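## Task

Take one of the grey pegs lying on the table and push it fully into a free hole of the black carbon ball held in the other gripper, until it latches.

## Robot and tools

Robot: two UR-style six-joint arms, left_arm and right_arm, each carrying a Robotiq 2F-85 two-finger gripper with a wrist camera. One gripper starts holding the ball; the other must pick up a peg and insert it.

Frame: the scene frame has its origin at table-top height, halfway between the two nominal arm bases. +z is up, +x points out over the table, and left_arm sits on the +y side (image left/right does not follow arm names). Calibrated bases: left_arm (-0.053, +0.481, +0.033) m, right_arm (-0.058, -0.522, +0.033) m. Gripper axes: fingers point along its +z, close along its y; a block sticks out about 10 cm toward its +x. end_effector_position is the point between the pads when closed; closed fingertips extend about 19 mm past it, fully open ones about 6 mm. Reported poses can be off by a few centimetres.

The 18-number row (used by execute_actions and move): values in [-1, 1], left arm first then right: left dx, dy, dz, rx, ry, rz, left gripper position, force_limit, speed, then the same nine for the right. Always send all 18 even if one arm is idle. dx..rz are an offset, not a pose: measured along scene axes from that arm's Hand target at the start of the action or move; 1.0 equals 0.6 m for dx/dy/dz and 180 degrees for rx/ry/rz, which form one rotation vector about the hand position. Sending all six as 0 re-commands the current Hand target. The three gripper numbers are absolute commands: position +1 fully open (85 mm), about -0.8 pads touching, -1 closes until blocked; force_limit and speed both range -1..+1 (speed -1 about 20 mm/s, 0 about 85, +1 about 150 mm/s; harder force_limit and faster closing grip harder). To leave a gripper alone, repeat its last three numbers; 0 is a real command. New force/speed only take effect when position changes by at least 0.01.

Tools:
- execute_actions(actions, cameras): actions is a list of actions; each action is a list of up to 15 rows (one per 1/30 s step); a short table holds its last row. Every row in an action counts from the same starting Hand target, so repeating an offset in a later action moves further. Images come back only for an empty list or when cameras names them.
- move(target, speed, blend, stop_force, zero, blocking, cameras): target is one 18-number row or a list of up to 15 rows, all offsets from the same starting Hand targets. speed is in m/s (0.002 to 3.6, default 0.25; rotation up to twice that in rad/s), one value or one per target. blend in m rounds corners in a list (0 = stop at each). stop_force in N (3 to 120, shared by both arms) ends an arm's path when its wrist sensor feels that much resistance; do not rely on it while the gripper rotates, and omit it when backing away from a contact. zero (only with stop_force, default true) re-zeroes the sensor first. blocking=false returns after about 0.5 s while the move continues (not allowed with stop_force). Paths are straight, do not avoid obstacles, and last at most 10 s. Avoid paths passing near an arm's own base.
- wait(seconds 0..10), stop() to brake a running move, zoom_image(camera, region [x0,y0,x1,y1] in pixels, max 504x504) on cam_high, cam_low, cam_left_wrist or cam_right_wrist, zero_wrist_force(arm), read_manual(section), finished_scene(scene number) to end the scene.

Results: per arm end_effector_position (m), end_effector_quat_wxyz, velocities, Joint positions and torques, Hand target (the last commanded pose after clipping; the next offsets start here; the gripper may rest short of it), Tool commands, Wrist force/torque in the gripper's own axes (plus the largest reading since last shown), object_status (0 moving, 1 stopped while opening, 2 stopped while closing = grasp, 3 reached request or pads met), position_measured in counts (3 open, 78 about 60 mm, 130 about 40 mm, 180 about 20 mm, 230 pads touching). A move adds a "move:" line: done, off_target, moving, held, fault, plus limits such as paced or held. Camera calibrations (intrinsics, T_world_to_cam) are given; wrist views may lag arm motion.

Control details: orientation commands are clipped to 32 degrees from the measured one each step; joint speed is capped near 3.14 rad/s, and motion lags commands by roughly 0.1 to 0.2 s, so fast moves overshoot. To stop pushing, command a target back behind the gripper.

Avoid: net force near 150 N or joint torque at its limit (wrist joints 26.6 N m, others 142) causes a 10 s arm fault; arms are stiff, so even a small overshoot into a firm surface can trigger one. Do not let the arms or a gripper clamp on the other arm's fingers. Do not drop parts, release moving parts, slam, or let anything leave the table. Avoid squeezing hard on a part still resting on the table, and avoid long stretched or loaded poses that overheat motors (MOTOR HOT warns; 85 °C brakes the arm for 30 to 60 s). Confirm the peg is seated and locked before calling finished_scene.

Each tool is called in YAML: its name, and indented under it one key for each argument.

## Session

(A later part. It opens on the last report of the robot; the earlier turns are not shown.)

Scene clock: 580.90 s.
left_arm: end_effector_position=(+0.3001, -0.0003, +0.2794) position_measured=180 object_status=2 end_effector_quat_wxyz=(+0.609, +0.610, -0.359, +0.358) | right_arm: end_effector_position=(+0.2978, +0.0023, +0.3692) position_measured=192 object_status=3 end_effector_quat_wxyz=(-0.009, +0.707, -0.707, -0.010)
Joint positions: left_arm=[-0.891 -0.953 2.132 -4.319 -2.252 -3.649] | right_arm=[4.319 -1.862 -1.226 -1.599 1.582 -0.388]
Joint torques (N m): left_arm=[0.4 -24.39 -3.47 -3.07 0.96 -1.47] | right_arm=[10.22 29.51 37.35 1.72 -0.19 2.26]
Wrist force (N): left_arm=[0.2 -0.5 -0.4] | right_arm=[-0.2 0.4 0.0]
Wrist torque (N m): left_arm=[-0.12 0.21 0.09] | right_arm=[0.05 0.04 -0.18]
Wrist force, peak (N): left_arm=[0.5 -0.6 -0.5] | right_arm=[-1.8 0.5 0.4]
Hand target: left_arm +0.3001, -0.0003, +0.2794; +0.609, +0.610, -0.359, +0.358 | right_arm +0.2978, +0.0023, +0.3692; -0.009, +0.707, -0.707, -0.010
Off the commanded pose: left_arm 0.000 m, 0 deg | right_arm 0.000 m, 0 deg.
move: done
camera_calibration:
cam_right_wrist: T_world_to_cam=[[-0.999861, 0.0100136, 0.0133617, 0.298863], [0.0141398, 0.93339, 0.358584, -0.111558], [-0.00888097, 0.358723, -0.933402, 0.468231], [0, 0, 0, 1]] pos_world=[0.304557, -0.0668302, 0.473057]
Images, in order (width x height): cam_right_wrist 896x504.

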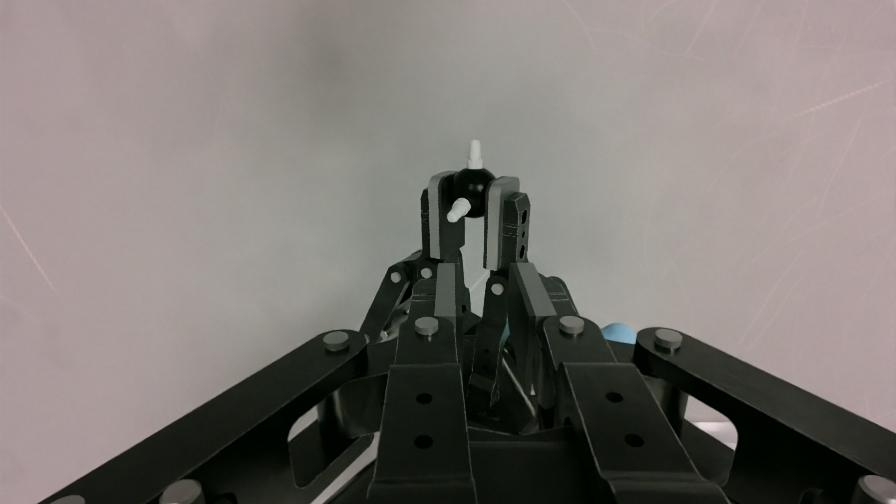

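move:
  target:
    - [0,0,0,0,0,0,-0.98,1,-1, 0,-0.16,0,0,0,0,-0.5,0.2,-1]
    - [0,0,0,0,0,0,-0.98,1,-1, 0,-0.16,-0.12,0,0,0,-0.5,0.2,-1]
    - [0,0,0,0,0,0,-0.98,1,-1, 0,-0.0605,-0.12,0,0,0,-0.5,0.2,-1]
  speed: [0.15,0.15,0.05]
  blend: [0.02,0.01,0]

move:
  target: [0,0,0,0,0,0,-0.98,1,-1, 0,0,0,0,0,0,-1,0.8,-1]

move:
  target: [0,0,0,0,0,0,-0.98,1,-1, 0,0.012,0.0003,0,0,0,-1,0.8,-1]
  speed: 0.004
  stop_force: 55

Scene clock: 609.53 s.
left_arm: end_effector_position=(+0.3001, -0.0003, +0.2794) position_measured=181 object_status=2 end_effector_quat_wxyz=(+0.609, +0.610, -0.359, +0.358) | right_arm: end_effector_position=(+0.2978, -0.0340, +0.2972) position_measured=192 object_status=3 end_effector_quat_wxyz=(-0.009, +0.707, -0.707, -0.010)
Joint positions: left_arm=[-0.891 -0.953 2.132 -4.319 -2.252 -3.649] | right_arm=[4.295 -1.798 -1.493 -1.397 1.582 -0.412]
Joint torques (N m): left_arm=[-0.82 -25.14 -3.45 -3.1 0.96 -1.49] | right_arm=[9.57 27.95 37.03 1.71 -1.35 2.06]
Wrist force (N): left_arm=[0.3 -0.5 -0.1] | right_arm=[0.2 0.1 0.1]
Wrist torque (N m): left_arm=[-0.13 0.20 0.09] | right_arm=[0.01 -0.01 -0.19]
Wrist force, peak (N): left_arm=[0.2 -0.6 -0.6] | right_arm=[-2.1 0.8 0.1]
Hand target: left_arm +0.3001, -0.0003, +0.2794; +0.609, +0.610, -0.359, +0.358 | right_arm +0.2978, -0.0340, +0.2972; -0.009, +0.707, -0.707, -0.010
Off the commanded pose: left_arm 0.000 m, 0 deg | right_arm 0.000 m, 0 deg.
move: done; blend cut to 0 m at target 1

Scene clock: 610.73 s.
left_arm: end_effector_position=(+0.3001, -0.0003, +0.2794) position_measured=181 object_status=2 end_effector_quat_wxyz=(+0.609, +0.610, -0.359, +0.358) | right_arm: end_effector_position=(+0.2978, -0.0340, +0.2972) position_measured=224 object_status=0 end_effector_quat_wxyz=(-0.009, +0.707, -0.707, -0.010)
Joint positions: left_arm=[-0.891 -0.953 2.132 -4.319 -2.252 -3.649] | right_arm=[4.295 -1.798 -1.493 -1.398 1.582 -0.412]
Joint torques (N m): left_arm=[0.65 -25.18 -2.99 -3.04 0.95 -1.41] | right_arm=[5.81 28.23 36.85 2.71 -1.29 2.12]
Wrist force (N): left_arm=[0.1 -2.8 -0.8] | right_arm=[0.6 2.4 -1.1]
Wrist torque (N m): left_arm=[-0.02 0.19 0.09] | right_arm=[-0.01 0.01 -0.21]
Wrist force, peak (N): left_arm=[-0.1 -3.0 -0.8] | right_arm=[0.6 2.4 -1.4]
Hand target: left_arm +0.3001, -0.0003, +0.2794; +0.609, +0.610, -0.359, +0.358 | right_arm +0.2978, -0.0340, +0.2972; -0.009, +0.707, -0.707, -0.010
Off the commanded pose: left_arm 0.000 m, 0 deg | right_arm 0.000 m, 0 deg.
move: done

Scene clock: 612.67 s.
left_arm: end_effector_position=(+0.3001, -0.0003, +0.2794) position_measured=181 object_status=2 end_effector_quat_wxyz=(+0.609, +0.610, -0.359, +0.358) | right_arm: end_effector_position=(+0.2978, -0.0317, +0.2972) position_measured=224 object_status=2 end_effector_quat_wxyz=(-0.009, +0.707, -0.707, -0.009)
Joint positions: left_arm=[-0.891 -0.953 2.132 -4.319 -2.252 -3.649] | right_arm=[4.297 -1.803 -1.486 -1.4 1.582 -0.41]
Joint torques (N m): left_arm=[-33.35 -26.54 -24.37 2.44 -2.64 -1.57] | right_arm=[6.06 35.72 32.57 16.16 5.91 -2.15]
Wrist force (N): left_arm=[-1.4 -2.7 -47.3] | right_arm=[50.1 1.8 -3.2]
Wrist torque (N m): left_arm=[-0.04 0.21 0.08] | right_arm=[0.02 0.16 -0.22]
Wrist force, peak (N): left_arm=[-1.1 -4.7 -53.2] | right_arm=[56.1 3.2 -4.0]
Hand target: left_arm +0.3001, -0.0003, +0.2794; +0.609, +0.610, -0.359, +0.358 | right_arm +0.2979, -0.0315, +0.2972; -0.009, +0.707, -0.707, -0.010 (not the last commanded pose)
Off the commanded pose: left_arm 0.000 m, 0 deg | right_arm 0.005 m, 0 deg.
move: contact (right_arm)

move:
  target: [0,0,0,0,0,0,-0.98,1,-1, 0,0.01,0.0003,0,0,0,-1,0.8,-1]
  speed: 0.004
  stop_force: 75
  zero: false
  cameras: ["cam_left_wrist"]

move:
  target: [0,0,0,0,0,0,-0.98,1,-1, 0,-0.0055,-0.0001,0,0,0,-1,0.8,-1]
  speed: 0.02

move:
  target: [0,0,0,0,0,0,-0.98,1,-1, 0,-0.008,-0.0002,0,0,0,-1,0.8,-1]
  speed: 0.004
  stop_force: 22
  zero: false

Scene clock: 618.77 s.
left_arm: end_effector_position=(+0.3001, -0.0003, +0.2794) position_measured=181 object_status=2 end_effector_quat_wxyz=(+0.609, +0.610, -0.359, +0.358) | right_arm: end_effector_position=(+0.2962, -0.0294, +0.2958) position_measured=224 object_status=2 end_effector_quat_wxyz=(-0.001, +0.707, -0.707, -0.007)
Joint positions: left_arm=[-0.891 -0.953 2.132 -4.319 -2.252 -3.649] | right_arm=[4.301 -1.815 -1.471 -1.419 1.582 -0.406]
Joint torques (N m): left_arm=[-23.6 -24.78 -27.17 1.72 4.88 -1.35] | right_arm=[39.99 20.47 52.35 15.97 10.31 2.1]
Wrist force (N): left_arm=[-13.3 9.9 -63.2] | right_arm=[67.0 -14.7 -5.5]
Wrist torque (N m): left_arm=[-0.33 0.32 0.06] | right_arm=[0.29 -0.01 0.06]
Wrist force, peak (N): left_arm=[-13.3 9.9 -63.2] | right_arm=[67.0 -14.8 -5.6]
Hand target: left_arm +0.3001, -0.0003, +0.2794; +0.609, +0.610, -0.359, +0.358 | right_arm +0.2979, -0.0255, +0.2974; -0.009, +0.707, -0.707, -0.010
Off the commanded pose: left_arm 0.000 m, 0 deg | right_arm 0.004 m, 1 deg.
move: off_target (right_arm)
camera_calibration:
cam_left_wrist: T_world_to_cam=[[-0.877914, 0.0228165, 0.478274, 0.134511], [-0.439399, 0.358489, -0.823659, 0.376162], [-0.190249, -0.933255, -0.304697, 0.270874], [0, 0, 0, 1]] pos_world=[0.334908, 0.114875, 0.328031]
Images, in order (width x height): cam_left_wrist 896x504.

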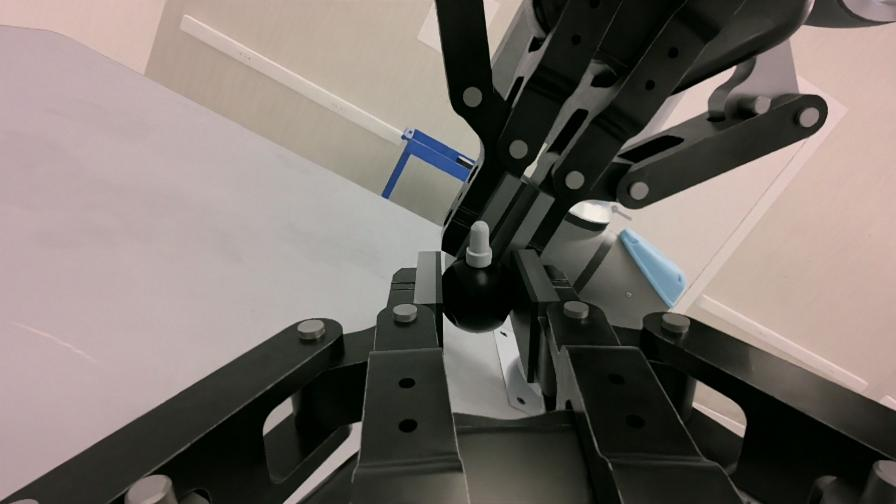

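Scene clock: 619.53 s.
left_arm: end_effector_position=(+0.3001, -0.0003, +0.2794) position_measured=181 object_status=2 end_effector_quat_wxyz=(+0.609, +0.610, -0.359, +0.358) | right_arm: end_effector_position=(+0.2971, -0.0303, +0.2967) position_measured=224 object_status=2 end_effector_quat_wxyz=(-0.006, +0.707, -0.707, -0.008)
Joint positions: left_arm=[-0.891 -0.953 2.132 -4.319 -2.252 -3.649] | right_arm=[4.298 -1.808 -1.48 -1.407 1.582 -0.408]
Joint torques (N m): left_arm=[-18.67 -26.25 -26.1 2.47 1.29 -1.2] | right_arm=[5.86 44.76 35.88 16.12 5.47 -2.41]
Wrist force (N): left_arm=[8.7 8.1 -38.8] | right_arm=[41.4 -3.7 10.2]
Wrist torque (N m): left_arm=[-0.32 0.20 0.08] | right_arm=[0.09 0.18 0.06]
Wrist force, peak (N): left_arm=[-13.3 9.9 -63.0] | right_arm=[67.2 -14.7 -5.5]
Hand target: left_arm +0.3001, -0.0003, +0.2794; +0.609, +0.610, -0.359, +0.358 | right_arm +0.2979, -0.0288, +0.2973; -0.009, +0.707, -0.707, -0.010
Off the commanded pose: left_arm 0.000 m, 0 deg | right_arm 0.002 m, 0 deg.
move: done

Scene clock: 621.93 s.
left_arm: end_effector_position=(+0.3001, -0.0004, +0.2794) position_measured=181 object_status=2 end_effector_quat_wxyz=(+0.609, +0.610, -0.359, +0.358) | right_arm: end_effector_position=(+0.2978, -0.0330, +0.2973) position_measured=224 object_status=2 end_effector_quat_wxyz=(-0.009, +0.707, -0.707, -0.010)
Joint positions: left_arm=[-0.891 -0.953 2.132 -4.319 -2.252 -3.649] | right_arm=[4.296 -1.8 -1.49 -1.398 1.582 -0.411]
Joint torques (N m): left_arm=[16.56 -26.01 -9.65 -1.62 -1.49 -1.31] | right_arm=[4.08 36.51 38.8 -1.4 -0.61 2.17]
Wrist force (N): left_arm=[11.7 6.6 17.5] | right_arm=[-18.4 -1.2 13.0]
Wrist torque (N m): left_arm=[-0.30 0.23 0.08] | right_arm=[0.03 0.06 0.02]
Wrist force, peak (N): left_arm=[9.0 8.0 -38.5] | right_arm=[41.1 -3.6 10.3]
Hand target: left_arm +0.3001, -0.0004, +0.2794; +0.609, +0.610, -0.359, +0.358 | right_arm +0.2978, -0.0330, +0.2973; -0.009, +0.707, -0.707, -0.010 (not the last commanded pose)
Off the commanded pose: left_arm 0.000 m, 0 deg | right_arm 0.001 m, 0 deg.
move: contact (left_arm, right_arm)

move:
  target: [0,0,0,0,0,0,-0.98,1,-1, 0,-0.006,-0.0002,0,0,0,-1,0.8,-1]
  speed: 0.004
  stop_force: 32
  zero: false

Scene clock: 627.80 s.
left_arm: end_effector_position=(+0.3001, -0.0004, +0.2794) position_measured=181 object_status=2 end_effector_quat_wxyz=(+0.609, +0.610, -0.359, +0.358) | right_arm: end_effector_position=(+0.2978, -0.0366, +0.2972) position_measured=224 object_status=2 end_effector_quat_wxyz=(-0.009, +0.707, -0.707, -0.010)
Joint positions: left_arm=[-0.891 -0.953 2.132 -4.319 -2.252 -3.649] | right_arm=[4.293 -1.793 -1.499 -1.396 1.582 -0.414]
Joint torques (N m): left_arm=[-11.8 -24.85 2.34 0.25 1.59 -1.46] | right_arm=[-11.37 46.05 21.28 4.95 1.32 -2.18]
Wrist force (N): left_arm=[8.6 4.0 3.5] | right_arm=[-3.8 0.0 8.2]
Wrist torque (N m): left_arm=[-0.18 0.15 0.09] | right_arm=[0.03 0.16 0.02]
Wrist force, peak (N): left_arm=[11.8 9.2 22.9] | right_arm=[-24.1 -3.5 14.3]
Hand target: left_arm +0.3001, -0.0004, +0.2794; +0.609, +0.610, -0.359, +0.358 | right_arm +0.2978, -0.0366, +0.2972; -0.009, +0.707, -0.707, -0.010
Off the commanded pose: left_arm 0.000 m, 0 deg | right_arm 0.000 m, 0 deg.
move: done

wait:
  seconds: 0
  cameras: ["cam_left_wrist","cam_high"]

zoom_image:
  camera: "cam_left_wrist"
  region: [420, 190, 540, 330]

zoom_image:
  camera: "cam_high"
  region: [480, 160, 520, 200]

Scene clock: 630.83 s.
left_arm: end_effector_position=(+0.3001, -0.0004, +0.2794) position_measured=181 object_status=2 end_effector_quat_wxyz=(+0.609, +0.610, -0.359, +0.358) | right_arm: end_effector_position=(+0.2978, -0.0366, +0.2972) position_measured=224 object_status=2 end_effector_quat_wxyz=(-0.009, +0.707, -0.707, -0.010)
Joint positions: left_arm=[-0.891 -0.953 2.132 -4.319 -2.252 -3.649] | right_arm=[4.293 -1.793 -1.499 -1.396 1.582 -0.414]
Joint torques (N m): left_arm=[-13.19 -21.56 1.6 0.53 1.39 -1.3] | right_arm=[-11.33 45.61 20.67 4.92 1.31 -2.38]
Wrist force (N): left_arm=[8.5 3.7 3.3] | right_arm=[-3.7 -0.2 8.5]
Wrist torque (N m): left_arm=[-0.20 0.17 0.08] | right_arm=[-0.01 0.18 0.02]
Wrist force, peak (N): left_arm=[8.6 4.0 3.6] | right_arm=[-3.8 -0.1 8.6]
Hand target: left_arm +0.3001, -0.0004, +0.2794; +0.609, +0.610, -0.359, +0.358 | right_arm +0.2978, -0.0366, +0.2972; -0.009, +0.707, -0.707, -0.010
Tool commands: left_gripper/position=-0.98 left_gripper/force_limit=+1.0 left_gripper/speed=-1.0 right_gripper/position=-1.0 right_gripper/force_limit=+0.8 right_gripper/speed=-1.0
Off the commanded pose: left_arm 0.000 m, 0 deg | right_arm 0.000 m, 0 deg.
camera_calibration:
cam_left_wrist: T_world_to_cam=[[-0.877914, 0.0228159, 0.478275, 0.13451], [-0.439401, 0.358489, -0.823658, 0.376162], [-0.190249, -0.933255, -0.304697, 0.270874], [0, 0, 0, 1]] pos_world=[0.334908, 0.114875, 0.328031]
Images, in order (width x height): cam_high 896x504, cam_left_wrist 896x504.

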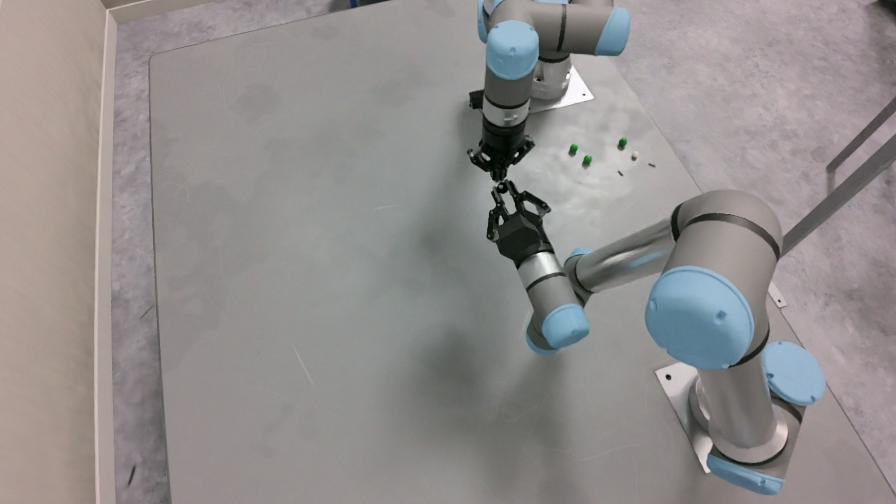

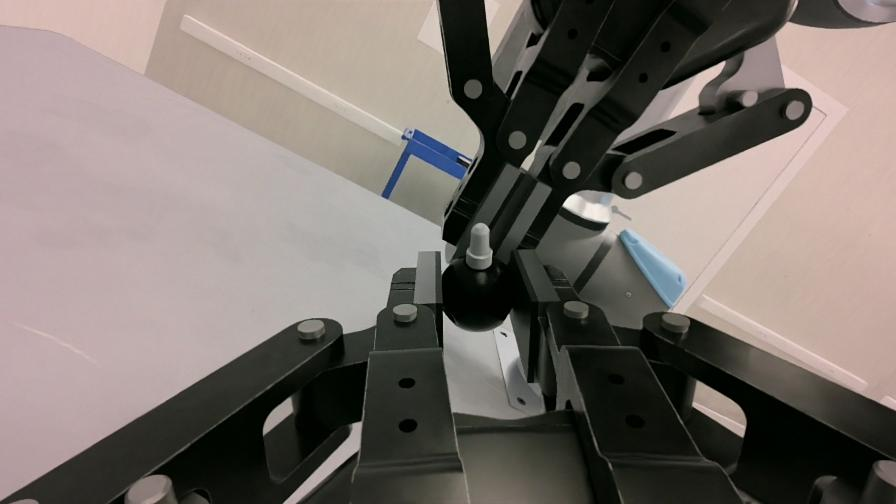

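Scaled by 3.600.

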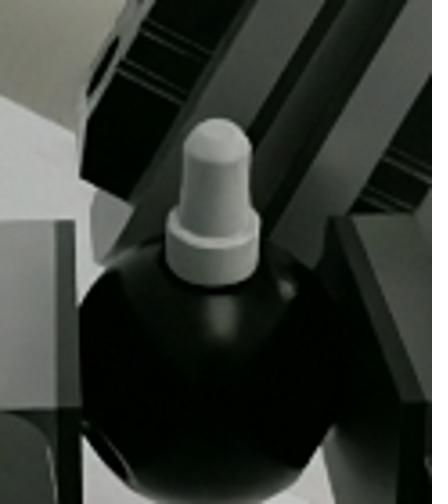

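Scaled by 12.600.

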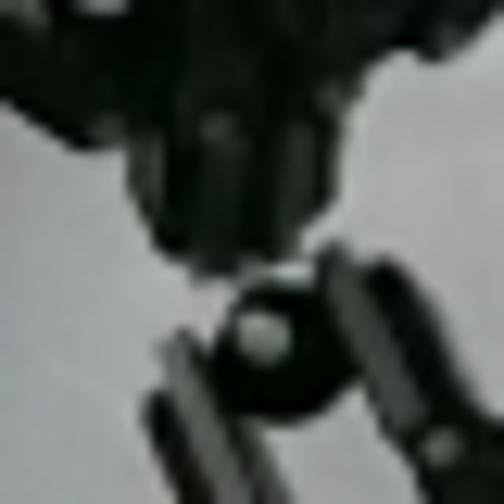

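move:
  target: [0,0,0,0,0,0,-0.98,1,-1, 0,0.012,0.0003,0,0,0,-1,0.8,-1]
  speed: 0.004
  stop_force: 10
  zero: false

move:
  target: [0,0,0,0,0,0,-0.98,1,-1, 0,0.012,0.0003,0,0,0,-1,0.8,-1]
  speed: 0.004
  stop_force: 22
  zero: false

move:
  target: [0,0,0,0,0,0,-0.98,1,-1, 0,0.012,0.0003,0,0,0,-1,0.8,-1]
  speed: 0.004
  stop_force: 36
  zero: false

move:
  target: [0,0,0,0,0,0,-0.98,1,-1, 0,0.012,0.0003,0,0,0,-1,0.8,-1]
  speed: 0.004
  stop_force: 50
  zero: false

Scene clock: 640.87 s.
left_arm: end_effector_position=(+0.3001, -0.0004, +0.2794) position_measured=181 object_status=2 end_effector_quat_wxyz=(+0.609, +0.610, -0.359, +0.358) | right_arm: end_effector_position=(+0.2978, -0.0327, +0.2973) position_measured=224 object_status=2 end_effector_quat_wxyz=(-0.009, +0.707, -0.707, -0.010)
Joint positions: left_arm=[-0.891 -0.953 2.132 -4.319 -2.252 -3.649] | right_arm=[4.296 -1.801 -1.489 -1.398 1.582 -0.411]
Joint torques (N m): left_arm=[-12.32 -20.78 2.23 0.64 0.14 -1.4] | right_arm=[-8.02 44.44 24.38 7.72 0.68 -2.13]
Wrist force (N): left_arm=[9.3 3.7 -7.5] | right_arm=[7.8 0.4 8.7]
Wrist torque (N m): left_arm=[-0.20 0.16 0.08] | right_arm=[0.02 0.13 -0.19]
Wrist force, peak (N): left_arm=[9.5 2.3 -11.0] | right_arm=[11.6 1.7 8.1]
Hand target: left_arm +0.3001, -0.0004, +0.2794; +0.609, +0.610, -0.359, +0.358 | right_arm +0.2978, -0.0327, +0.2973; -0.009, +0.707, -0.707, -0.010 (not the last commanded pose)
Off the commanded pose: left_arm 0.000 m, 0 deg | right_arm 0.003 m, 0 deg.
move: contact (right_arm)

Scene clock: 642.53 s.
left_arm: end_effector_position=(+0.3001, -0.0004, +0.2794) position_measured=181 object_status=2 end_effector_quat_wxyz=(+0.609, +0.610, -0.359, +0.358) | right_arm: end_effector_position=(+0.2979, -0.0313, +0.2973) position_measured=224 object_status=2 end_effector_quat_wxyz=(-0.009, +0.707, -0.707, -0.010)
Joint positions: left_arm=[-0.891 -0.953 2.132 -4.319 -2.252 -3.649] | right_arm=[4.297 -1.803 -1.486 -1.399 1.582 -0.41]
Joint torques (N m): left_arm=[-13.46 -20.49 -9.17 0.63 -0.27 -1.49] | right_arm=[-4.21 42.65 27.66 11.07 1.19 -2.23]
Wrist force (N): left_arm=[8.7 1.7 -20.5] | right_arm=[21.8 1.9 7.1]
Wrist torque (N m): left_arm=[-0.16 0.16 0.08] | right_arm=[-0.01 0.20 -0.22]
Wrist force, peak (N): left_arm=[8.9 1.0 -24.8] | right_arm=[26.2 2.8 6.5]
Hand target: left_arm +0.3001, -0.0004, +0.2794; +0.609, +0.610, -0.359, +0.358 | right_arm +0.2979, -0.0313, +0.2973; -0.009, +0.707, -0.707, -0.010 (not the last commanded pose)
Off the commanded pose: left_arm 0.000 m, 0 deg | right_arm 0.006 m, 0 deg.
move: contact (right_arm)

Scene clock: 643.93 s.
left_arm: end_effector_position=(+0.3001, -0.0004, +0.2794) position_measured=181 object_status=2 end_effector_quat_wxyz=(+0.609, +0.610, -0.359, +0.358) | right_arm: end_effector_position=(+0.2979, -0.0308, +0.2973) position_measured=224 object_status=2 end_effector_quat_wxyz=(-0.009, +0.707, -0.707, -0.010)
Joint positions: left_arm=[-0.891 -0.953 2.132 -4.319 -2.252 -3.649] | right_arm=[4.297 -1.805 -1.484 -1.4 1.582 -0.41]
Joint torques (N m): left_arm=[-12.42 -19.42 -18.92 0.57 -0.66 -1.43] | right_arm=[-0.33 41.55 31.16 14.63 4.23 -2.28]
Wrist force (N): left_arm=[8.2 -1.4 -33.2] | right_arm=[35.4 4.4 4.9]
Wrist torque (N m): left_arm=[-0.10 0.17 0.08] | right_arm=[-0.08 0.19 -0.25]
Wrist force, peak (N): left_arm=[8.2 -1.8 -38.4] | right_arm=[41.0 4.9 4.5]
Hand target: left_arm +0.3001, -0.0004, +0.2794; +0.609, +0.610, -0.359, +0.358 | right_arm +0.2979, -0.0308, +0.2973; -0.009, +0.707, -0.707, -0.010 (not the last commanded pose)
Off the commanded pose: left_arm 0.000 m, 0 deg | right_arm 0.007 m, 0 deg.
move: contact (right_arm)

Scene clock: 645.33 s.
left_arm: end_effector_position=(+0.3001, -0.0004, +0.2794) position_measured=181 object_status=2 end_effector_quat_wxyz=(+0.609, +0.610, -0.359, +0.358) | right_arm: end_effector_position=(+0.2979, -0.0304, +0.2972) position_measured=224 object_status=2 end_effector_quat_wxyz=(-0.009, +0.707, -0.707, -0.009)
Joint positions: left_arm=[-0.891 -0.953 2.132 -4.319 -2.252 -3.649] | right_arm=[4.297 -1.806 -1.483 -1.401 1.582 -0.409]
Joint torques (N m): left_arm=[-12.3 -19.77 -18.7 1.04 -1.4 -1.61] | right_arm=[3.13 40.31 34.2 16.03 3.85 -2.35]
Wrist force (N): left_arm=[7.5 -2.8 -42.7] | right_arm=[45.0 4.8 2.5]
Wrist torque (N m): left_arm=[-0.06 -0.06 0.09] | right_arm=[-0.07 0.18 -0.24]
Wrist force, peak (N): left_arm=[6.6 -4.2 -49.1] | right_arm=[52.3 6.8 2.1]
Hand target: left_arm +0.3001, -0.0004, +0.2794; +0.609, +0.610, -0.359, +0.358 | right_arm +0.2980, -0.0302, +0.2972; -0.009, +0.707, -0.707, -0.010 (not the last commanded pose)
Off the commanded pose: left_arm 0.000 m, 0 deg | right_arm 0.007 m, 0 deg.
move: contact (right_arm)

move:
  target: [0,0,0,0,0,0,-0.98,1,-1, 0,-0.0025,0,0,0,0,-1,0.8,-1]
  speed: 0.01

move:
  target: [0,0,0,0,0,0,-0.98,1,-1, 0,0,0,0,0,0,-0.5,0.8,-1]

move:
  target:
    - [0,0,0,0,0,0,-0.98,1,-1, 0,-0.08,0,0,0,0,-0.5,0.8,-1]
    - [0,0,0,0,0,0,-0.98,1,-1, 0,-0.08,0.12,0,0,0,-0.5,0.8,-1]
    - [0,0,0,0,0,0,-0.98,1,-1, 0,0.065,0.12,0,0,0,-0.5,0.8,-1]
  speed: 0.12
  blend: [0.01,0.02,0]
  cameras: ["cam_right_wrist","cam_left_wrist"]

zoom_image:
  camera: "cam_right_wrist"
  region: [440, 130, 510, 230]

Scene clock: 655.20 s.
left_arm: end_effector_position=(+0.3001, -0.0004, +0.2794) position_measured=181 object_status=2 end_effector_quat_wxyz=(+0.609, +0.610, -0.359, +0.358) | right_arm: end_effector_position=(+0.2980, -0.0316, +0.2973) position_measured=224 object_status=2 end_effector_quat_wxyz=(-0.009, +0.707, -0.707, -0.010)
Joint positions: left_arm=[-0.891 -0.953 2.132 -4.319 -2.252 -3.649] | right_arm=[4.296 -1.803 -1.486 -1.399 1.582 -0.41]
Joint torques (N m): left_arm=[-13.41 -20.28 -19.59 1.89 -2.76 -1.43] | right_arm=[-7.99 45.37 24.34 8.1 2.01 -2.51]
Wrist force (N): left_arm=[12.2 3.0 -9.8] | right_arm=[10.3 2.3 9.3]
Wrist torque (N m): left_arm=[-0.10 -0.05 0.09] | right_arm=[0.01 0.12 -0.02]
Wrist force, peak (N): left_arm=[7.6 -2.5 -42.8] | right_arm=[45.4 4.8 2.6]
Hand target: left_arm +0.3001, -0.0004, +0.2794; +0.609, +0.610, -0.359, +0.358 | right_arm +0.2980, -0.0317, +0.2972; -0.009, +0.707, -0.707, -0.010
Off the commanded pose: left_arm 0.000 m, 0 deg | right_arm 0.000 m, 0 deg.
move: done

Scene clock: 656.10 s.
left_arm: end_effector_position=(+0.3001, -0.0004, +0.2794) position_measured=181 object_status=2 end_effector_quat_wxyz=(+0.609, +0.610, -0.359, +0.358) | right_arm: end_effector_position=(+0.2980, -0.0317, +0.2973) position_measured=192 object_status=0 end_effector_quat_wxyz=(-0.009, +0.707, -0.707, -0.010)
Joint positions: left_arm=[-0.891 -0.953 2.132 -4.319 -2.252 -3.649] | right_arm=[4.296 -1.803 -1.486 -1.4 1.582 -0.41]
Joint torques (N m): left_arm=[-13.92 -31.48 -18.69 -3.19 -0.22 -1.42] | right_arm=[-8.91 31.88 20.81 1.6 -1.38 -2.29]
Wrist force (N): left_arm=[1.6 0.1 -0.4] | right_arm=[-0.2 0.2 0.3]
Wrist torque (N m): left_arm=[-0.03 0.00 0.08] | right_arm=[0.02 0.05 0.01]
Wrist force, peak (N): left_arm=[12.2 2.9 -9.1] | right_arm=[9.6 2.0 9.1]
Hand target: left_arm +0.3001, -0.0004, +0.2794; +0.609, +0.610, -0.359, +0.358 | right_arm +0.2980, -0.0317, +0.2972; -0.009, +0.707, -0.707, -0.010
Off the commanded pose: left_arm 0.000 m, 0 deg | right_arm 0.000 m, 0 deg.
move: done

Scene clock: 658.40 s.
left_arm: end_effector_position=(+0.3001, -0.0004, +0.2794) position_measured=181 object_status=2 end_effector_quat_wxyz=(+0.609, +0.610, -0.359, +0.358) | right_arm: end_effector_position=(+0.2980, +0.0072, +0.3692) position_measured=192 object_status=3 end_effector_quat_wxyz=(-0.009, +0.707, -0.707, -0.010)
Joint positions: left_arm=[-0.891 -0.953 2.132 -4.319 -2.252 -3.649] | right_arm=[4.321 -1.874 -1.212 -1.604 1.581 -0.385]
Joint torques (N m): left_arm=[-13.29 -45.34 -12.26 -3.05 0.62 -1.51] | right_arm=[10.34 31.39 37.51 1.08 -0.38 2.33]
Wrist force (N): left_arm=[1.5 0.0 -0.4] | right_arm=[-0.2 0.3 0.1]
Wrist torque (N m): left_arm=[-0.05 0.00 0.08] | right_arm=[0.04 0.04 -0.18]
Wrist force, peak (N): left_arm=[2.0 0.3 -0.4] | right_arm=[1.4 0.2 0.8]
Hand target: left_arm +0.3001, -0.0004, +0.2794; +0.609, +0.610, -0.359, +0.358 | right_arm +0.2980, +0.0073, +0.3692; -0.009, +0.707, -0.707, -0.010
Off the commanded pose: left_arm 0.000 m, 0 deg | right_arm 0.000 m, 0 deg.
move: done
camera_calibration:
cam_left_wrist: T_world_to_cam=[[-0.877914, 0.0228165, 0.478274, 0.134511], [-0.439399, 0.358489, -0.823659, 0.376162], [-0.190249, -0.933255, -0.304697, 0.270874], [0, 0, 0, 1]] pos_world=[0.334908, 0.114875, 0.328031]
cam_right_wrist: T_world_to_cam=[[-0.999855, 0.0102628, 0.0135601, 0.298929], [0.0144385, 0.933592, 0.358046, -0.116086], [-0.0089851, 0.35819, -0.933605, 0.466632], [0, 0, 0, 1]] pos_world=[0.304754, -0.0618341, 0.47316]
Images, in order (width x height): cam_left_wrist 896x504, cam_right_wrist 896x504.

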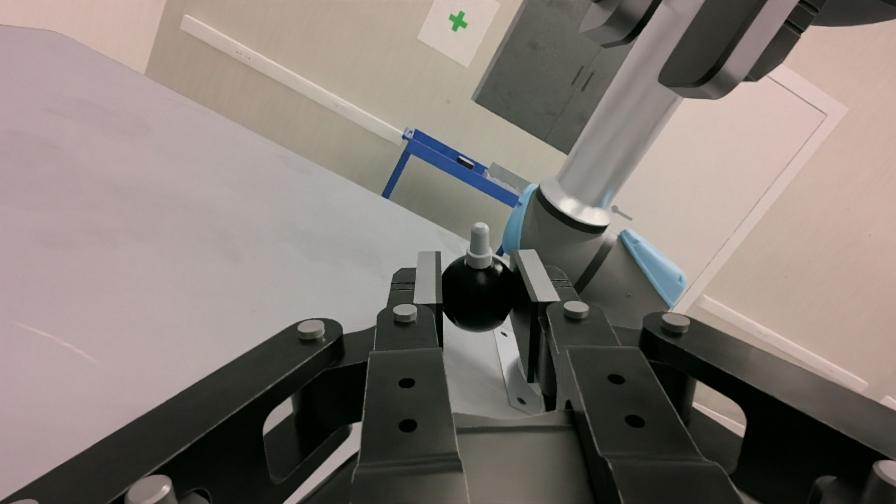

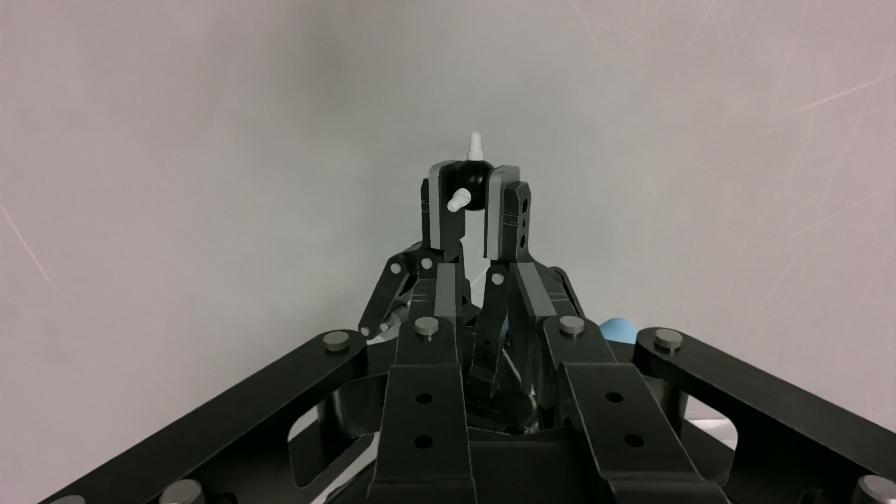

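Scaled by 5.040.

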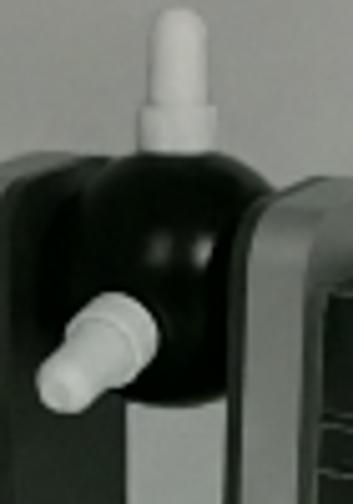

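zoom_image:
  camera: "cam_right_wrist"
  region: [458, 128, 494, 168]

zoom_image:
  camera: "cam_left_wrist"
  region: [426, 210, 526, 340]

Scaled by 12.600.

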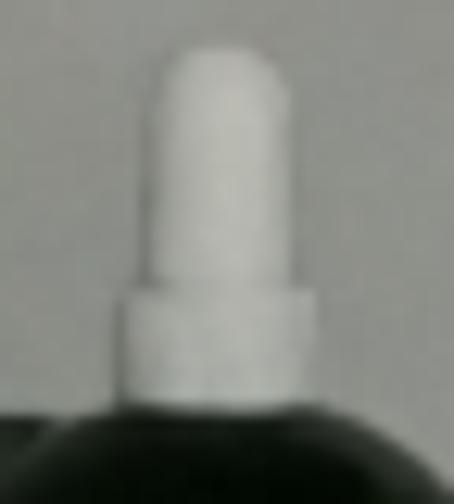

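Scaled by 3.877.

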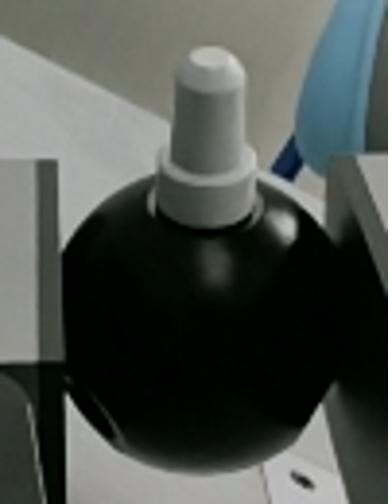

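move:
  target:
    - [0,0,0,0,0,0,-0.98,1,-1, 0,-0.12,0,0,0,0,-1,0.2,-1]
    - [0,0,0,0,0,0,-0.98,1,-1, 0,-0.12,-0.133,0,0,0,-1,0.2,-1]
    - [0,0,0,0,0,0,-0.98,1,-1, 0,-0.092,-0.133,0,0,0,-1,0.2,-1]
  speed: [0.15,0.15,0.05]
  blend: [0.02,0.01,0]

move:
  target: [0,0,0,0,0,0,-0.98,1,-1, 0,0.03,0,0,0,0,-1,0.2,-1]
  speed: 0.004
  stop_force: 8

move:
  target: [0,0,0,0,0,0,-0.98,1,-1, 0,0.012,0,0,0,0,-1,0.2,-1]
  speed: 0.004
  stop_force: 30
  zero: false

move:
  target: [0,0,0,0,0,0,-0.98,1,-1, 0,0.012,0,0,0,0,-1,0.2,-1]
  speed: 0.004
  stop_force: 55
  zero: false
  cameras: ["cam_left_wrist","cam_high"]

Scene clock: 678.83 s.
left_arm: end_effector_position=(+0.3001, -0.0004, +0.2794) position_measured=181 object_status=2 end_effector_quat_wxyz=(+0.609, +0.610, -0.359, +0.358) | right_arm: end_effector_position=(+0.2980, -0.0480, +0.2894) position_measured=231 object_status=3 end_effector_quat_wxyz=(-0.009, +0.707, -0.707, -0.010)
Joint positions: left_arm=[-0.891 -0.953 2.132 -4.319 -2.252 -3.649] | right_arm=[4.285 -1.775 -1.541 -1.373 1.582 -0.422]
Joint torques (N m): left_arm=[-14.64 -45.22 -5.03 -3 0.81 -1.5] | right_arm=[9.31 26.35 37.45 1.32 -1.27 2.28]
Wrist force (N): left_arm=[1.8 0.1 -0.3] | right_arm=[0.0 0.3 0.2]
Wrist torque (N m): left_arm=[-0.04 -0.04 0.09] | right_arm=[0.04 0.01 -0.19]
Wrist force, peak (N): left_arm=[1.9 0.3 -0.5] | right_arm=[-2.0 0.9 0.2]
Hand target: left_arm +0.3001, -0.0004, +0.2794; +0.609, +0.610, -0.359, +0.358 | right_arm +0.2980, -0.0479, +0.2894; -0.009, +0.707, -0.707, -0.010
Off the commanded pose: left_arm 0.000 m, 0 deg | right_arm 0.000 m, 0 deg.
move: done; blend cut to 0.0084 m at target 2

Scene clock: 681.17 s.
left_arm: end_effector_position=(+0.3001, -0.0004, +0.2794) position_measured=181 object_status=2 end_effector_quat_wxyz=(+0.609, +0.610, -0.359, +0.358) | right_arm: end_effector_position=(+0.2980, -0.0432, +0.2894) position_measured=231 object_status=3 end_effector_quat_wxyz=(-0.009, +0.707, -0.707, -0.009)
Joint positions: left_arm=[-0.891 -0.953 2.132 -4.319 -2.252 -3.649] | right_arm=[4.288 -1.784 -1.53 -1.375 1.582 -0.418]
Joint torques (N m): left_arm=[-14.04 -45.02 -6.19 -0.28 0.7 -1.42] | right_arm=[-8.32 40.13 19.37 6.79 1.08 -2.16]
Wrist force (N): left_arm=[1.9 -0.4 -7.3] | right_arm=[7.6 0.4 0.1]
Wrist torque (N m): left_arm=[-0.04 -0.04 0.08] | right_arm=[-0.03 -0.04 -0.20]
Wrist force, peak (N): left_arm=[2.3 -0.3 -9.7] | right_arm=[9.9 1.0 0.2]
Hand target: left_arm +0.3001, -0.0004, +0.2794; +0.609, +0.610, -0.359, +0.358 | right_arm +0.2980, -0.0432, +0.2894; -0.009, +0.707, -0.707, -0.009 (not the last commanded pose)
Off the commanded pose: left_arm 0.000 m, 0 deg | right_arm 0.013 m, 0 deg.
move: contact (right_arm)

Scene clock: 682.77 s.
left_arm: end_effector_position=(+0.3001, -0.0004, +0.2794) position_measured=181 object_status=2 end_effector_quat_wxyz=(+0.609, +0.610, -0.359, +0.358) | right_arm: end_effector_position=(+0.2980, -0.0420, +0.2893) position_measured=231 object_status=3 end_effector_quat_wxyz=(-0.009, +0.707, -0.707, -0.009)
Joint positions: left_arm=[-0.891 -0.953 2.132 -4.319 -2.252 -3.649] | right_arm=[4.289 -1.787 -1.527 -1.376 1.582 -0.417]
Joint torques (N m): left_arm=[-13.46 -46.2 -5.87 0.04 0.76 -1.42] | right_arm=[-1.65 38.59 27.33 12.07 3.63 -2.13]
Wrist force (N): left_arm=[4.7 -1.0 -27.4] | right_arm=[28.9 2.4 1.2]
Wrist torque (N m): left_arm=[0.01 -0.11 0.09] | right_arm=[0.02 0.02 -0.24]
Wrist force, peak (N): left_arm=[4.9 -1.2 -31.2] | right_arm=[32.8 2.8 1.5]
Hand target: left_arm +0.3001, -0.0004, +0.2794; +0.609, +0.610, -0.359, +0.358 | right_arm +0.2980, -0.0420, +0.2893; -0.009, +0.707, -0.707, -0.009 (not the last commanded pose)
Off the commanded pose: left_arm 0.000 m, 0 deg | right_arm 0.006 m, 0 deg.
move: contact (right_arm)

Scene clock: 685.27 s.
left_arm: end_effector_position=(+0.3001, -0.0004, +0.2794) position_measured=181 object_status=2 end_effector_quat_wxyz=(+0.609, +0.610, -0.359, +0.358) | right_arm: end_effector_position=(+0.2962, -0.0391, +0.2875) position_measured=231 object_status=3 end_effector_quat_wxyz=(+0.000, +0.707, -0.707, -0.006)
Joint positions: left_arm=[-0.891 -0.953 2.132 -4.319 -2.252 -3.649] | right_arm=[4.294 -1.8 -1.51 -1.397 1.582 -0.412]
Joint torques (N m): left_arm=[-13.64 -22.26 -11.12 4.82 0.05 -1.33] | right_arm=[30.25 31.14 60.8 16.12 4.63 2.36]
Wrist force (N): left_arm=[11.9 7.8 -50.4] | right_arm=[53.6 -2.5 11.6]
Wrist torque (N m): left_arm=[-0.20 -0.22 0.05] | right_arm=[0.03 0.09 -0.16]
Wrist force, peak (N): left_arm=[12.4 7.8 -50.5] | right_arm=[54.7 -0.4 5.6]
Hand target: left_arm +0.3001, -0.0004, +0.2794; +0.609, +0.610, -0.359, +0.358 | right_arm +0.2980, -0.0348, +0.2893; -0.009, +0.707, -0.707, -0.009
Off the commanded pose: left_arm 0.000 m, 0 deg | right_arm 0.005 m, 1 deg.
move: off_target (right_arm)
camera_calibration:
cam_left_wrist: T_world_to_cam=[[-0.877953, 0.0228477, 0.478201, 0.134544], [-0.439322, 0.358487, -0.823701, 0.37615], [-0.190249, -0.933255, -0.304697, 0.270874], [0, 0, 0, 1]] pos_world=[0.334908, 0.114875, 0.32803]
Images, in order (width x height): cam_high 896x504, cam_left_wrist 896x504.

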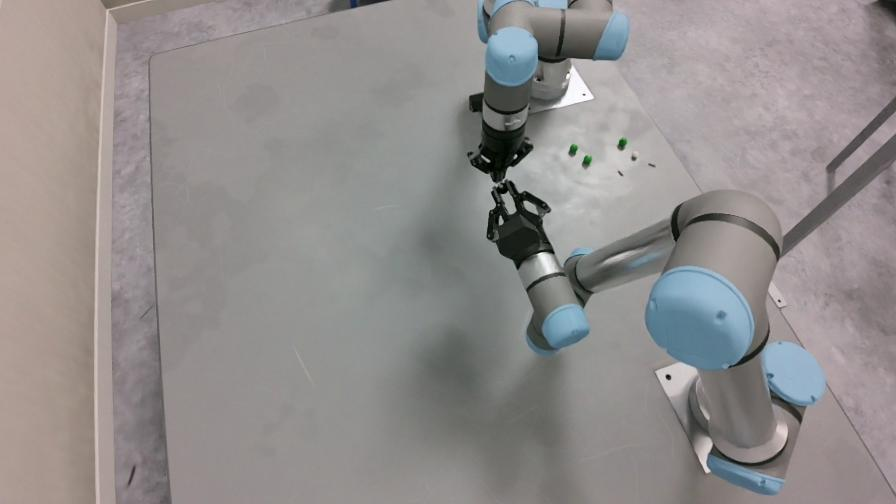

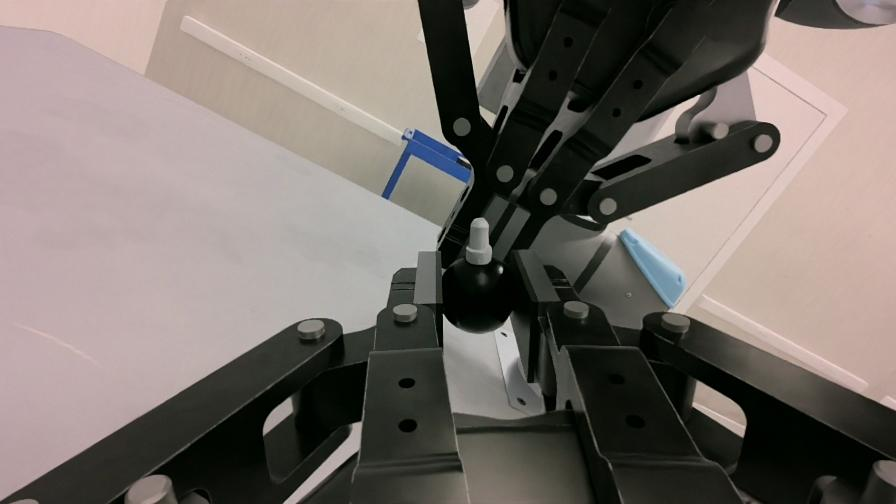

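move:
  target: [0,0,0,0,0,0,-0.98,1,-1, 0,-0.02,0,0,0,0,-1,0.2,-1]
  speed: 0.03

move:
  target:
    - [0,0,0,0,0,0,-0.98,1,-1, 0,-0.05,0,0,0,0,-1,0.2,-1]
    - [0,0,0,0,0,0,-0.98,1,-1, 0,-0.05,0.133,0,0,0,-1,0.2,-1]
    - [0,0,0,0,0,0,-0.98,1,-1, 0,0.09,0.133,0,0,0,-1,0.2,-1]
  speed: 0.12
  blend: [0.01,0.02,0]
  cameras: ["cam_right_wrist","cam_left_wrist"]

zoom_image:
  camera: "cam_right_wrist"
  region: [430, 120, 520, 230]

zoom_image:
  camera: "cam_left_wrist"
  region: [426, 210, 526, 340]

Scene clock: 692.23 s.
left_arm: end_effector_position=(+0.3001, -0.0004, +0.2793) position_measured=181 object_status=2 end_effector_quat_wxyz=(+0.609, +0.610, -0.359, +0.358) | right_arm: end_effector_position=(+0.2980, -0.0467, +0.2893) position_measured=231 object_status=3 end_effector_quat_wxyz=(-0.009, +0.707, -0.707, -0.009)
Joint positions: left_arm=[-0.891 -0.953 2.132 -4.319 -2.252 -3.649] | right_arm=[4.286 -1.778 -1.538 -1.374 1.582 -0.421]
Joint torques (N m): left_arm=[-15.15 -30.86 -21.38 -3.16 -1.5 -1.34] | right_arm=[-10.07 41.04 16.95 4.7 -1.16 -2.52]
Wrist force (N): left_arm=[1.4 -0.2 -0.1] | right_arm=[0.2 0.3 0.3]
Wrist torque (N m): left_arm=[-0.08 0.03 0.09] | right_arm=[0.04 -0.01 0.01]
Wrist force, peak (N): left_arm=[12.3 7.8 -50.8] | right_arm=[53.9 -2.3 11.7]
Hand target: left_arm +0.3001, -0.0004, +0.2794; +0.609, +0.610, -0.359, +0.358 | right_arm +0.2980, -0.0468, +0.2893; -0.009, +0.707, -0.707, -0.009
Off the commanded pose: left_arm 0.000 m, 0 deg | right_arm 0.000 m, 0 deg.
move: done

Scene clock: 694.40 s.
left_arm: end_effector_position=(+0.3001, -0.0004, +0.2794) position_measured=181 object_status=2 end_effector_quat_wxyz=(+0.609, +0.610, -0.359, +0.358) | right_arm: end_effector_position=(+0.2980, +0.0071, +0.3691) position_measured=231 object_status=3 end_effector_quat_wxyz=(-0.009, +0.707, -0.707, -0.009)
Joint positions: left_arm=[-0.891 -0.953 2.132 -4.319 -2.252 -3.649] | right_arm=[4.321 -1.874 -1.211 -1.604 1.581 -0.385]
Joint torques (N m): left_arm=[-13.47 -47.25 -21.06 -3.25 -2.2 -1.33] | right_arm=[10.28 31.1 38.99 1.6 -0.29 2.37]
Wrist force (N): left_arm=[1.2 -0.1 -0.3] | right_arm=[0.1 0.4 0.1]
Wrist torque (N m): left_arm=[-0.06 0.06 0.09] | right_arm=[0.06 0.01 -0.19]
Wrist force, peak (N): left_arm=[1.7 -0.3 -0.4] | right_arm=[1.1 0.1 0.8]
Hand target: left_arm +0.3001, -0.0004, +0.2794; +0.609, +0.610, -0.359, +0.358 | right_arm +0.2980, +0.0072, +0.3691; -0.009, +0.707, -0.707, -0.009
Off the commanded pose: left_arm 0.000 m, 0 deg | right_arm 0.000 m, 0 deg.
move: done
camera_calibration:
cam_left_wrist: T_world_to_cam=[[-0.877914, 0.0228159, 0.478275, 0.13451], [-0.439401, 0.358489, -0.823658, 0.376162], [-0.190249, -0.933255, -0.304697, 0.270874], [0, 0, 0, 1]] pos_world=[0.334908, 0.114875, 0.328031]
cam_right_wrist: T_world_to_cam=[[-0.999852, 0.0104169, 0.0137219, 0.29896], [0.0146366, 0.933736, 0.357664, -0.11592], [-0.00908685, 0.357811, -0.93375, 0.466618], [0, 0, 0, 1]] pos_world=[0.304852, -0.061837, 0.473063]
Images, in order (width x height): cam_left_wrist 896x504, cam_right_wrist 896x504.

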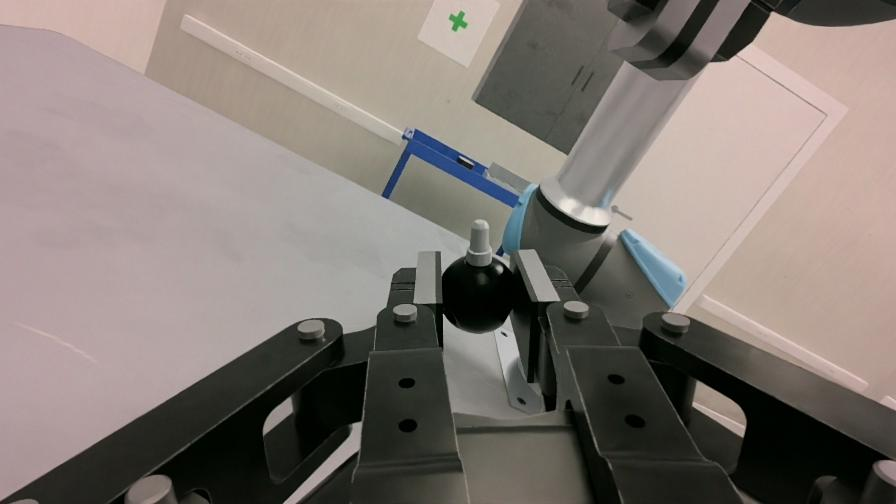

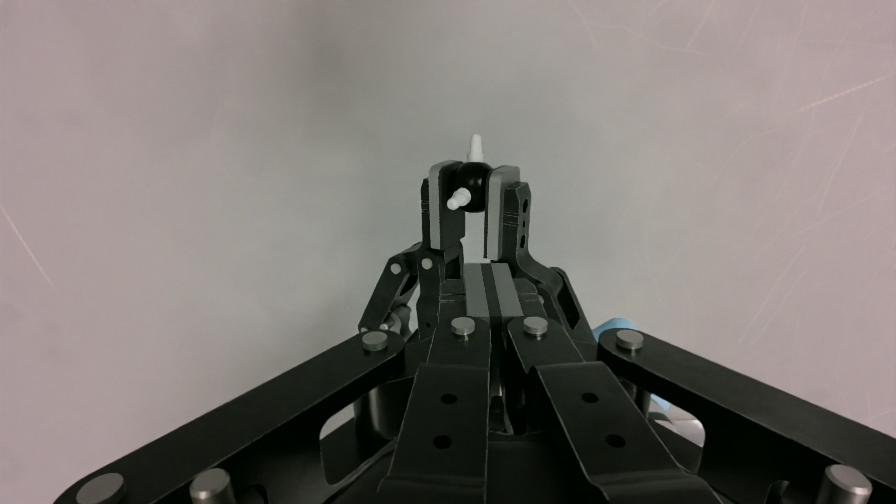

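Scaled by 4.582.

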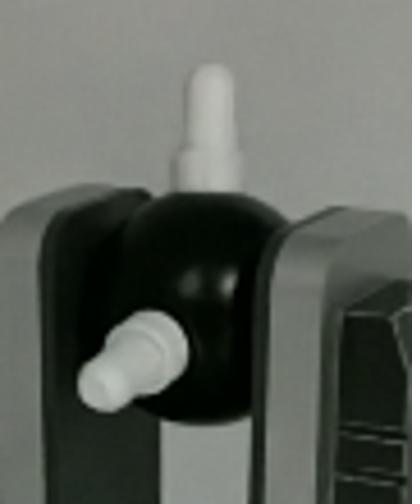

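Scaled by 3.877.

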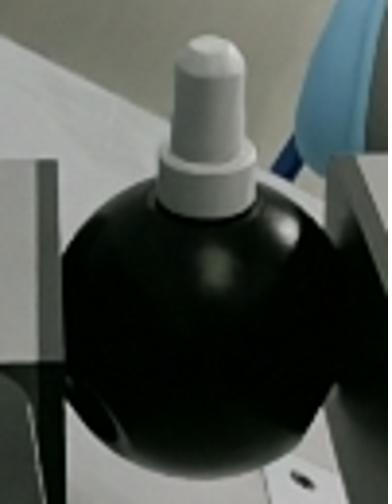

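move:
  target:
    - [0,0,0,0,0,0,-0.98,1,-1, 0,-0.229,0,0,0,0,-1,0.2,-1]
    - [0,0,0,0,0,0,-0.98,1,-1, 0,-0.229,-0.145,0.4917,0,0,-1,0.2,-1]
    - [0,0,0,0,0,0,-0.98,1,-1, 0,-0.117,-0.145,0.4917,0,0,-1,0.2,-1]
  speed: [0.15,0.2,0.06]
  blend: [0.02,0.01,0]
  cameras: ["cam_left_wrist","cam_right_wrist","cam_high"]

zoom_image:
  camera: "cam_left_wrist"
  region: [426, 180, 546, 340]

zoom_image:
  camera: "cam_high"
  region: [480, 160, 520, 200]

Scene clock: 718.67 s.
left_arm: end_effector_position=(+0.3001, -0.0004, +0.2794) position_measured=181 object_status=2 end_effector_quat_wxyz=(+0.609, +0.610, -0.359, +0.358) | right_arm: end_effector_position=(+0.2980, -0.0631, +0.2821) position_measured=231 object_status=3 end_effector_quat_wxyz=(+0.499, -0.500, +0.500, +0.500)
Joint positions: left_arm=[-0.891 -0.953 2.132 -4.319 -2.252 -3.649] | right_arm=[3.984 -2.172 -2.158 1.187 2.295 0]
Joint torques (N m): left_arm=[-15.16 -47.31 -20.94 -2.94 -2.07 -1.42] | right_arm=[8.54 28.26 21.42 0.38 -0.96 1.96]
Wrist force (N): left_arm=[1.5 -0.2 -0.3] | right_arm=[1.5 1.1 -0.2]
Wrist torque (N m): left_arm=[-0.08 0.01 0.08] | right_arm=[0.20 -0.08 -0.14]
Wrist force, peak (N): left_arm=[1.7 -0.2 -0.4] | right_arm=[-2.1 1.1 0.5]
Hand target: left_arm +0.3001, -0.0004, +0.2794; +0.609, +0.610, -0.359, +0.358 | right_arm +0.2980, -0.0630, +0.2821; +0.499, -0.500, +0.500, +0.500
Off the commanded pose: left_arm 0.000 m, 0 deg | right_arm 0.000 m, 0 deg.
move: done
camera_calibration:
cam_left_wrist: T_world_to_cam=[[-0.877914, 0.0228159, 0.478275, 0.13451], [-0.439401, 0.358489, -0.823658, 0.376162], [-0.190249, -0.933255, -0.304697, 0.270874], [0, 0, 0, 1]] pos_world=[0.334908, 0.114875, 0.328031]
cam_right_wrist: T_world_to_cam=[[-0.999851, -0.0135391, 0.0107373, 0.300204], [0.0146355, -0.333159, 0.942757, -0.264188], [-0.00918687, 0.942773, 0.333308, 0.0899758], [0, 0, 0, 1]] pos_world=[0.304852, -0.168779, 0.215852]
Images, in order (width x height): cam_high 896x504, cam_left_wrist 896x504, cam_right_wrist 896x504.

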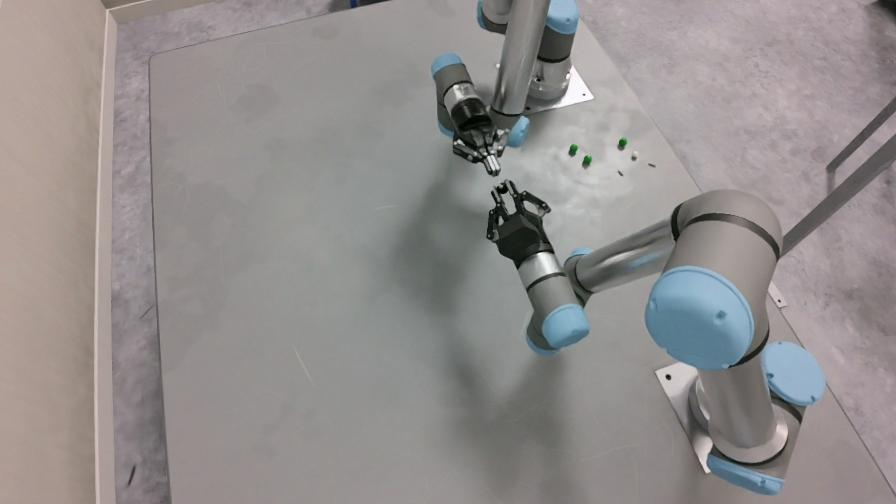

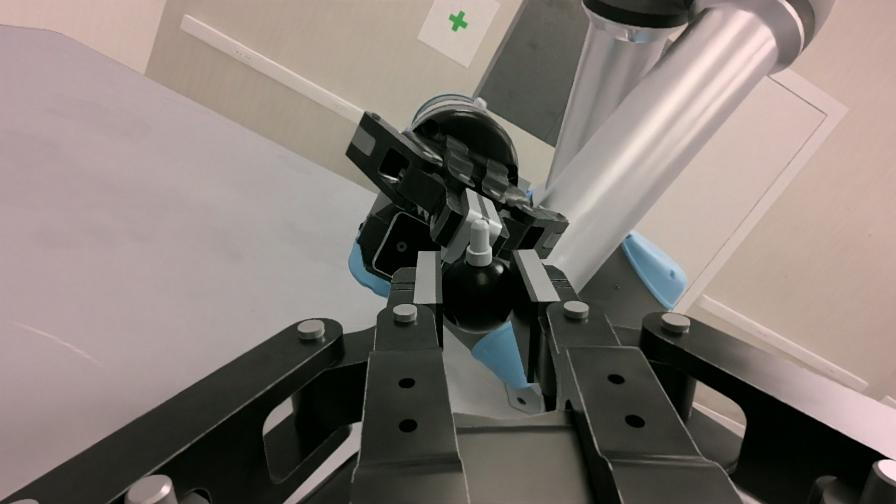

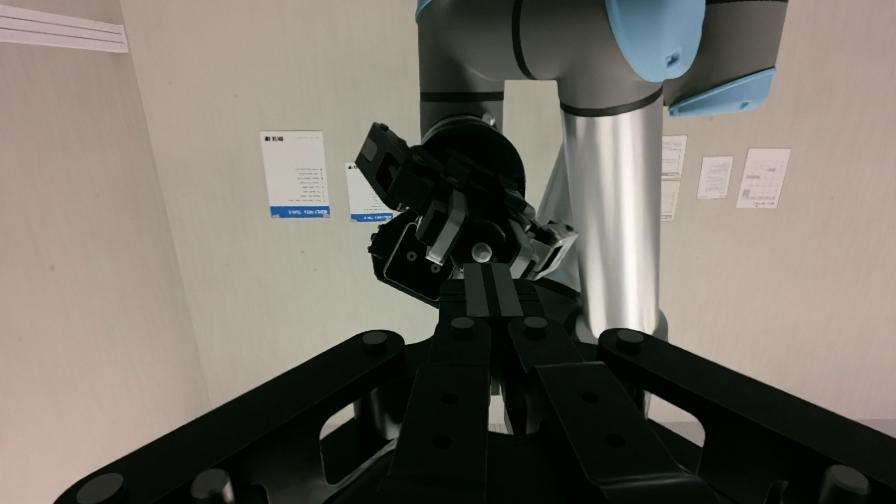

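Scaled by 3.150.

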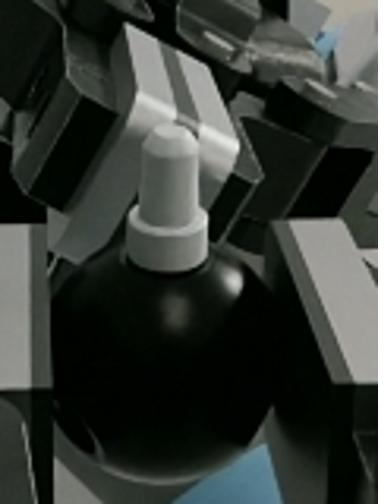

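Scaled by 12.600.

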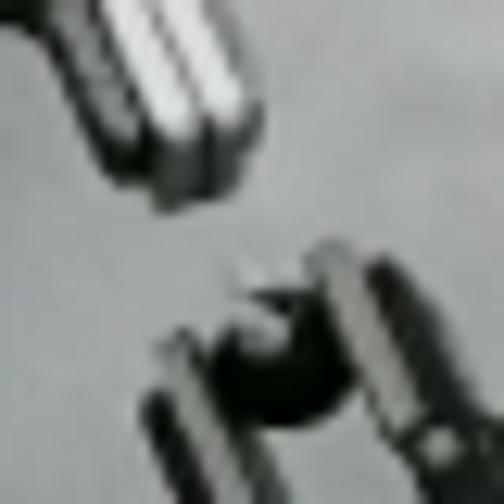

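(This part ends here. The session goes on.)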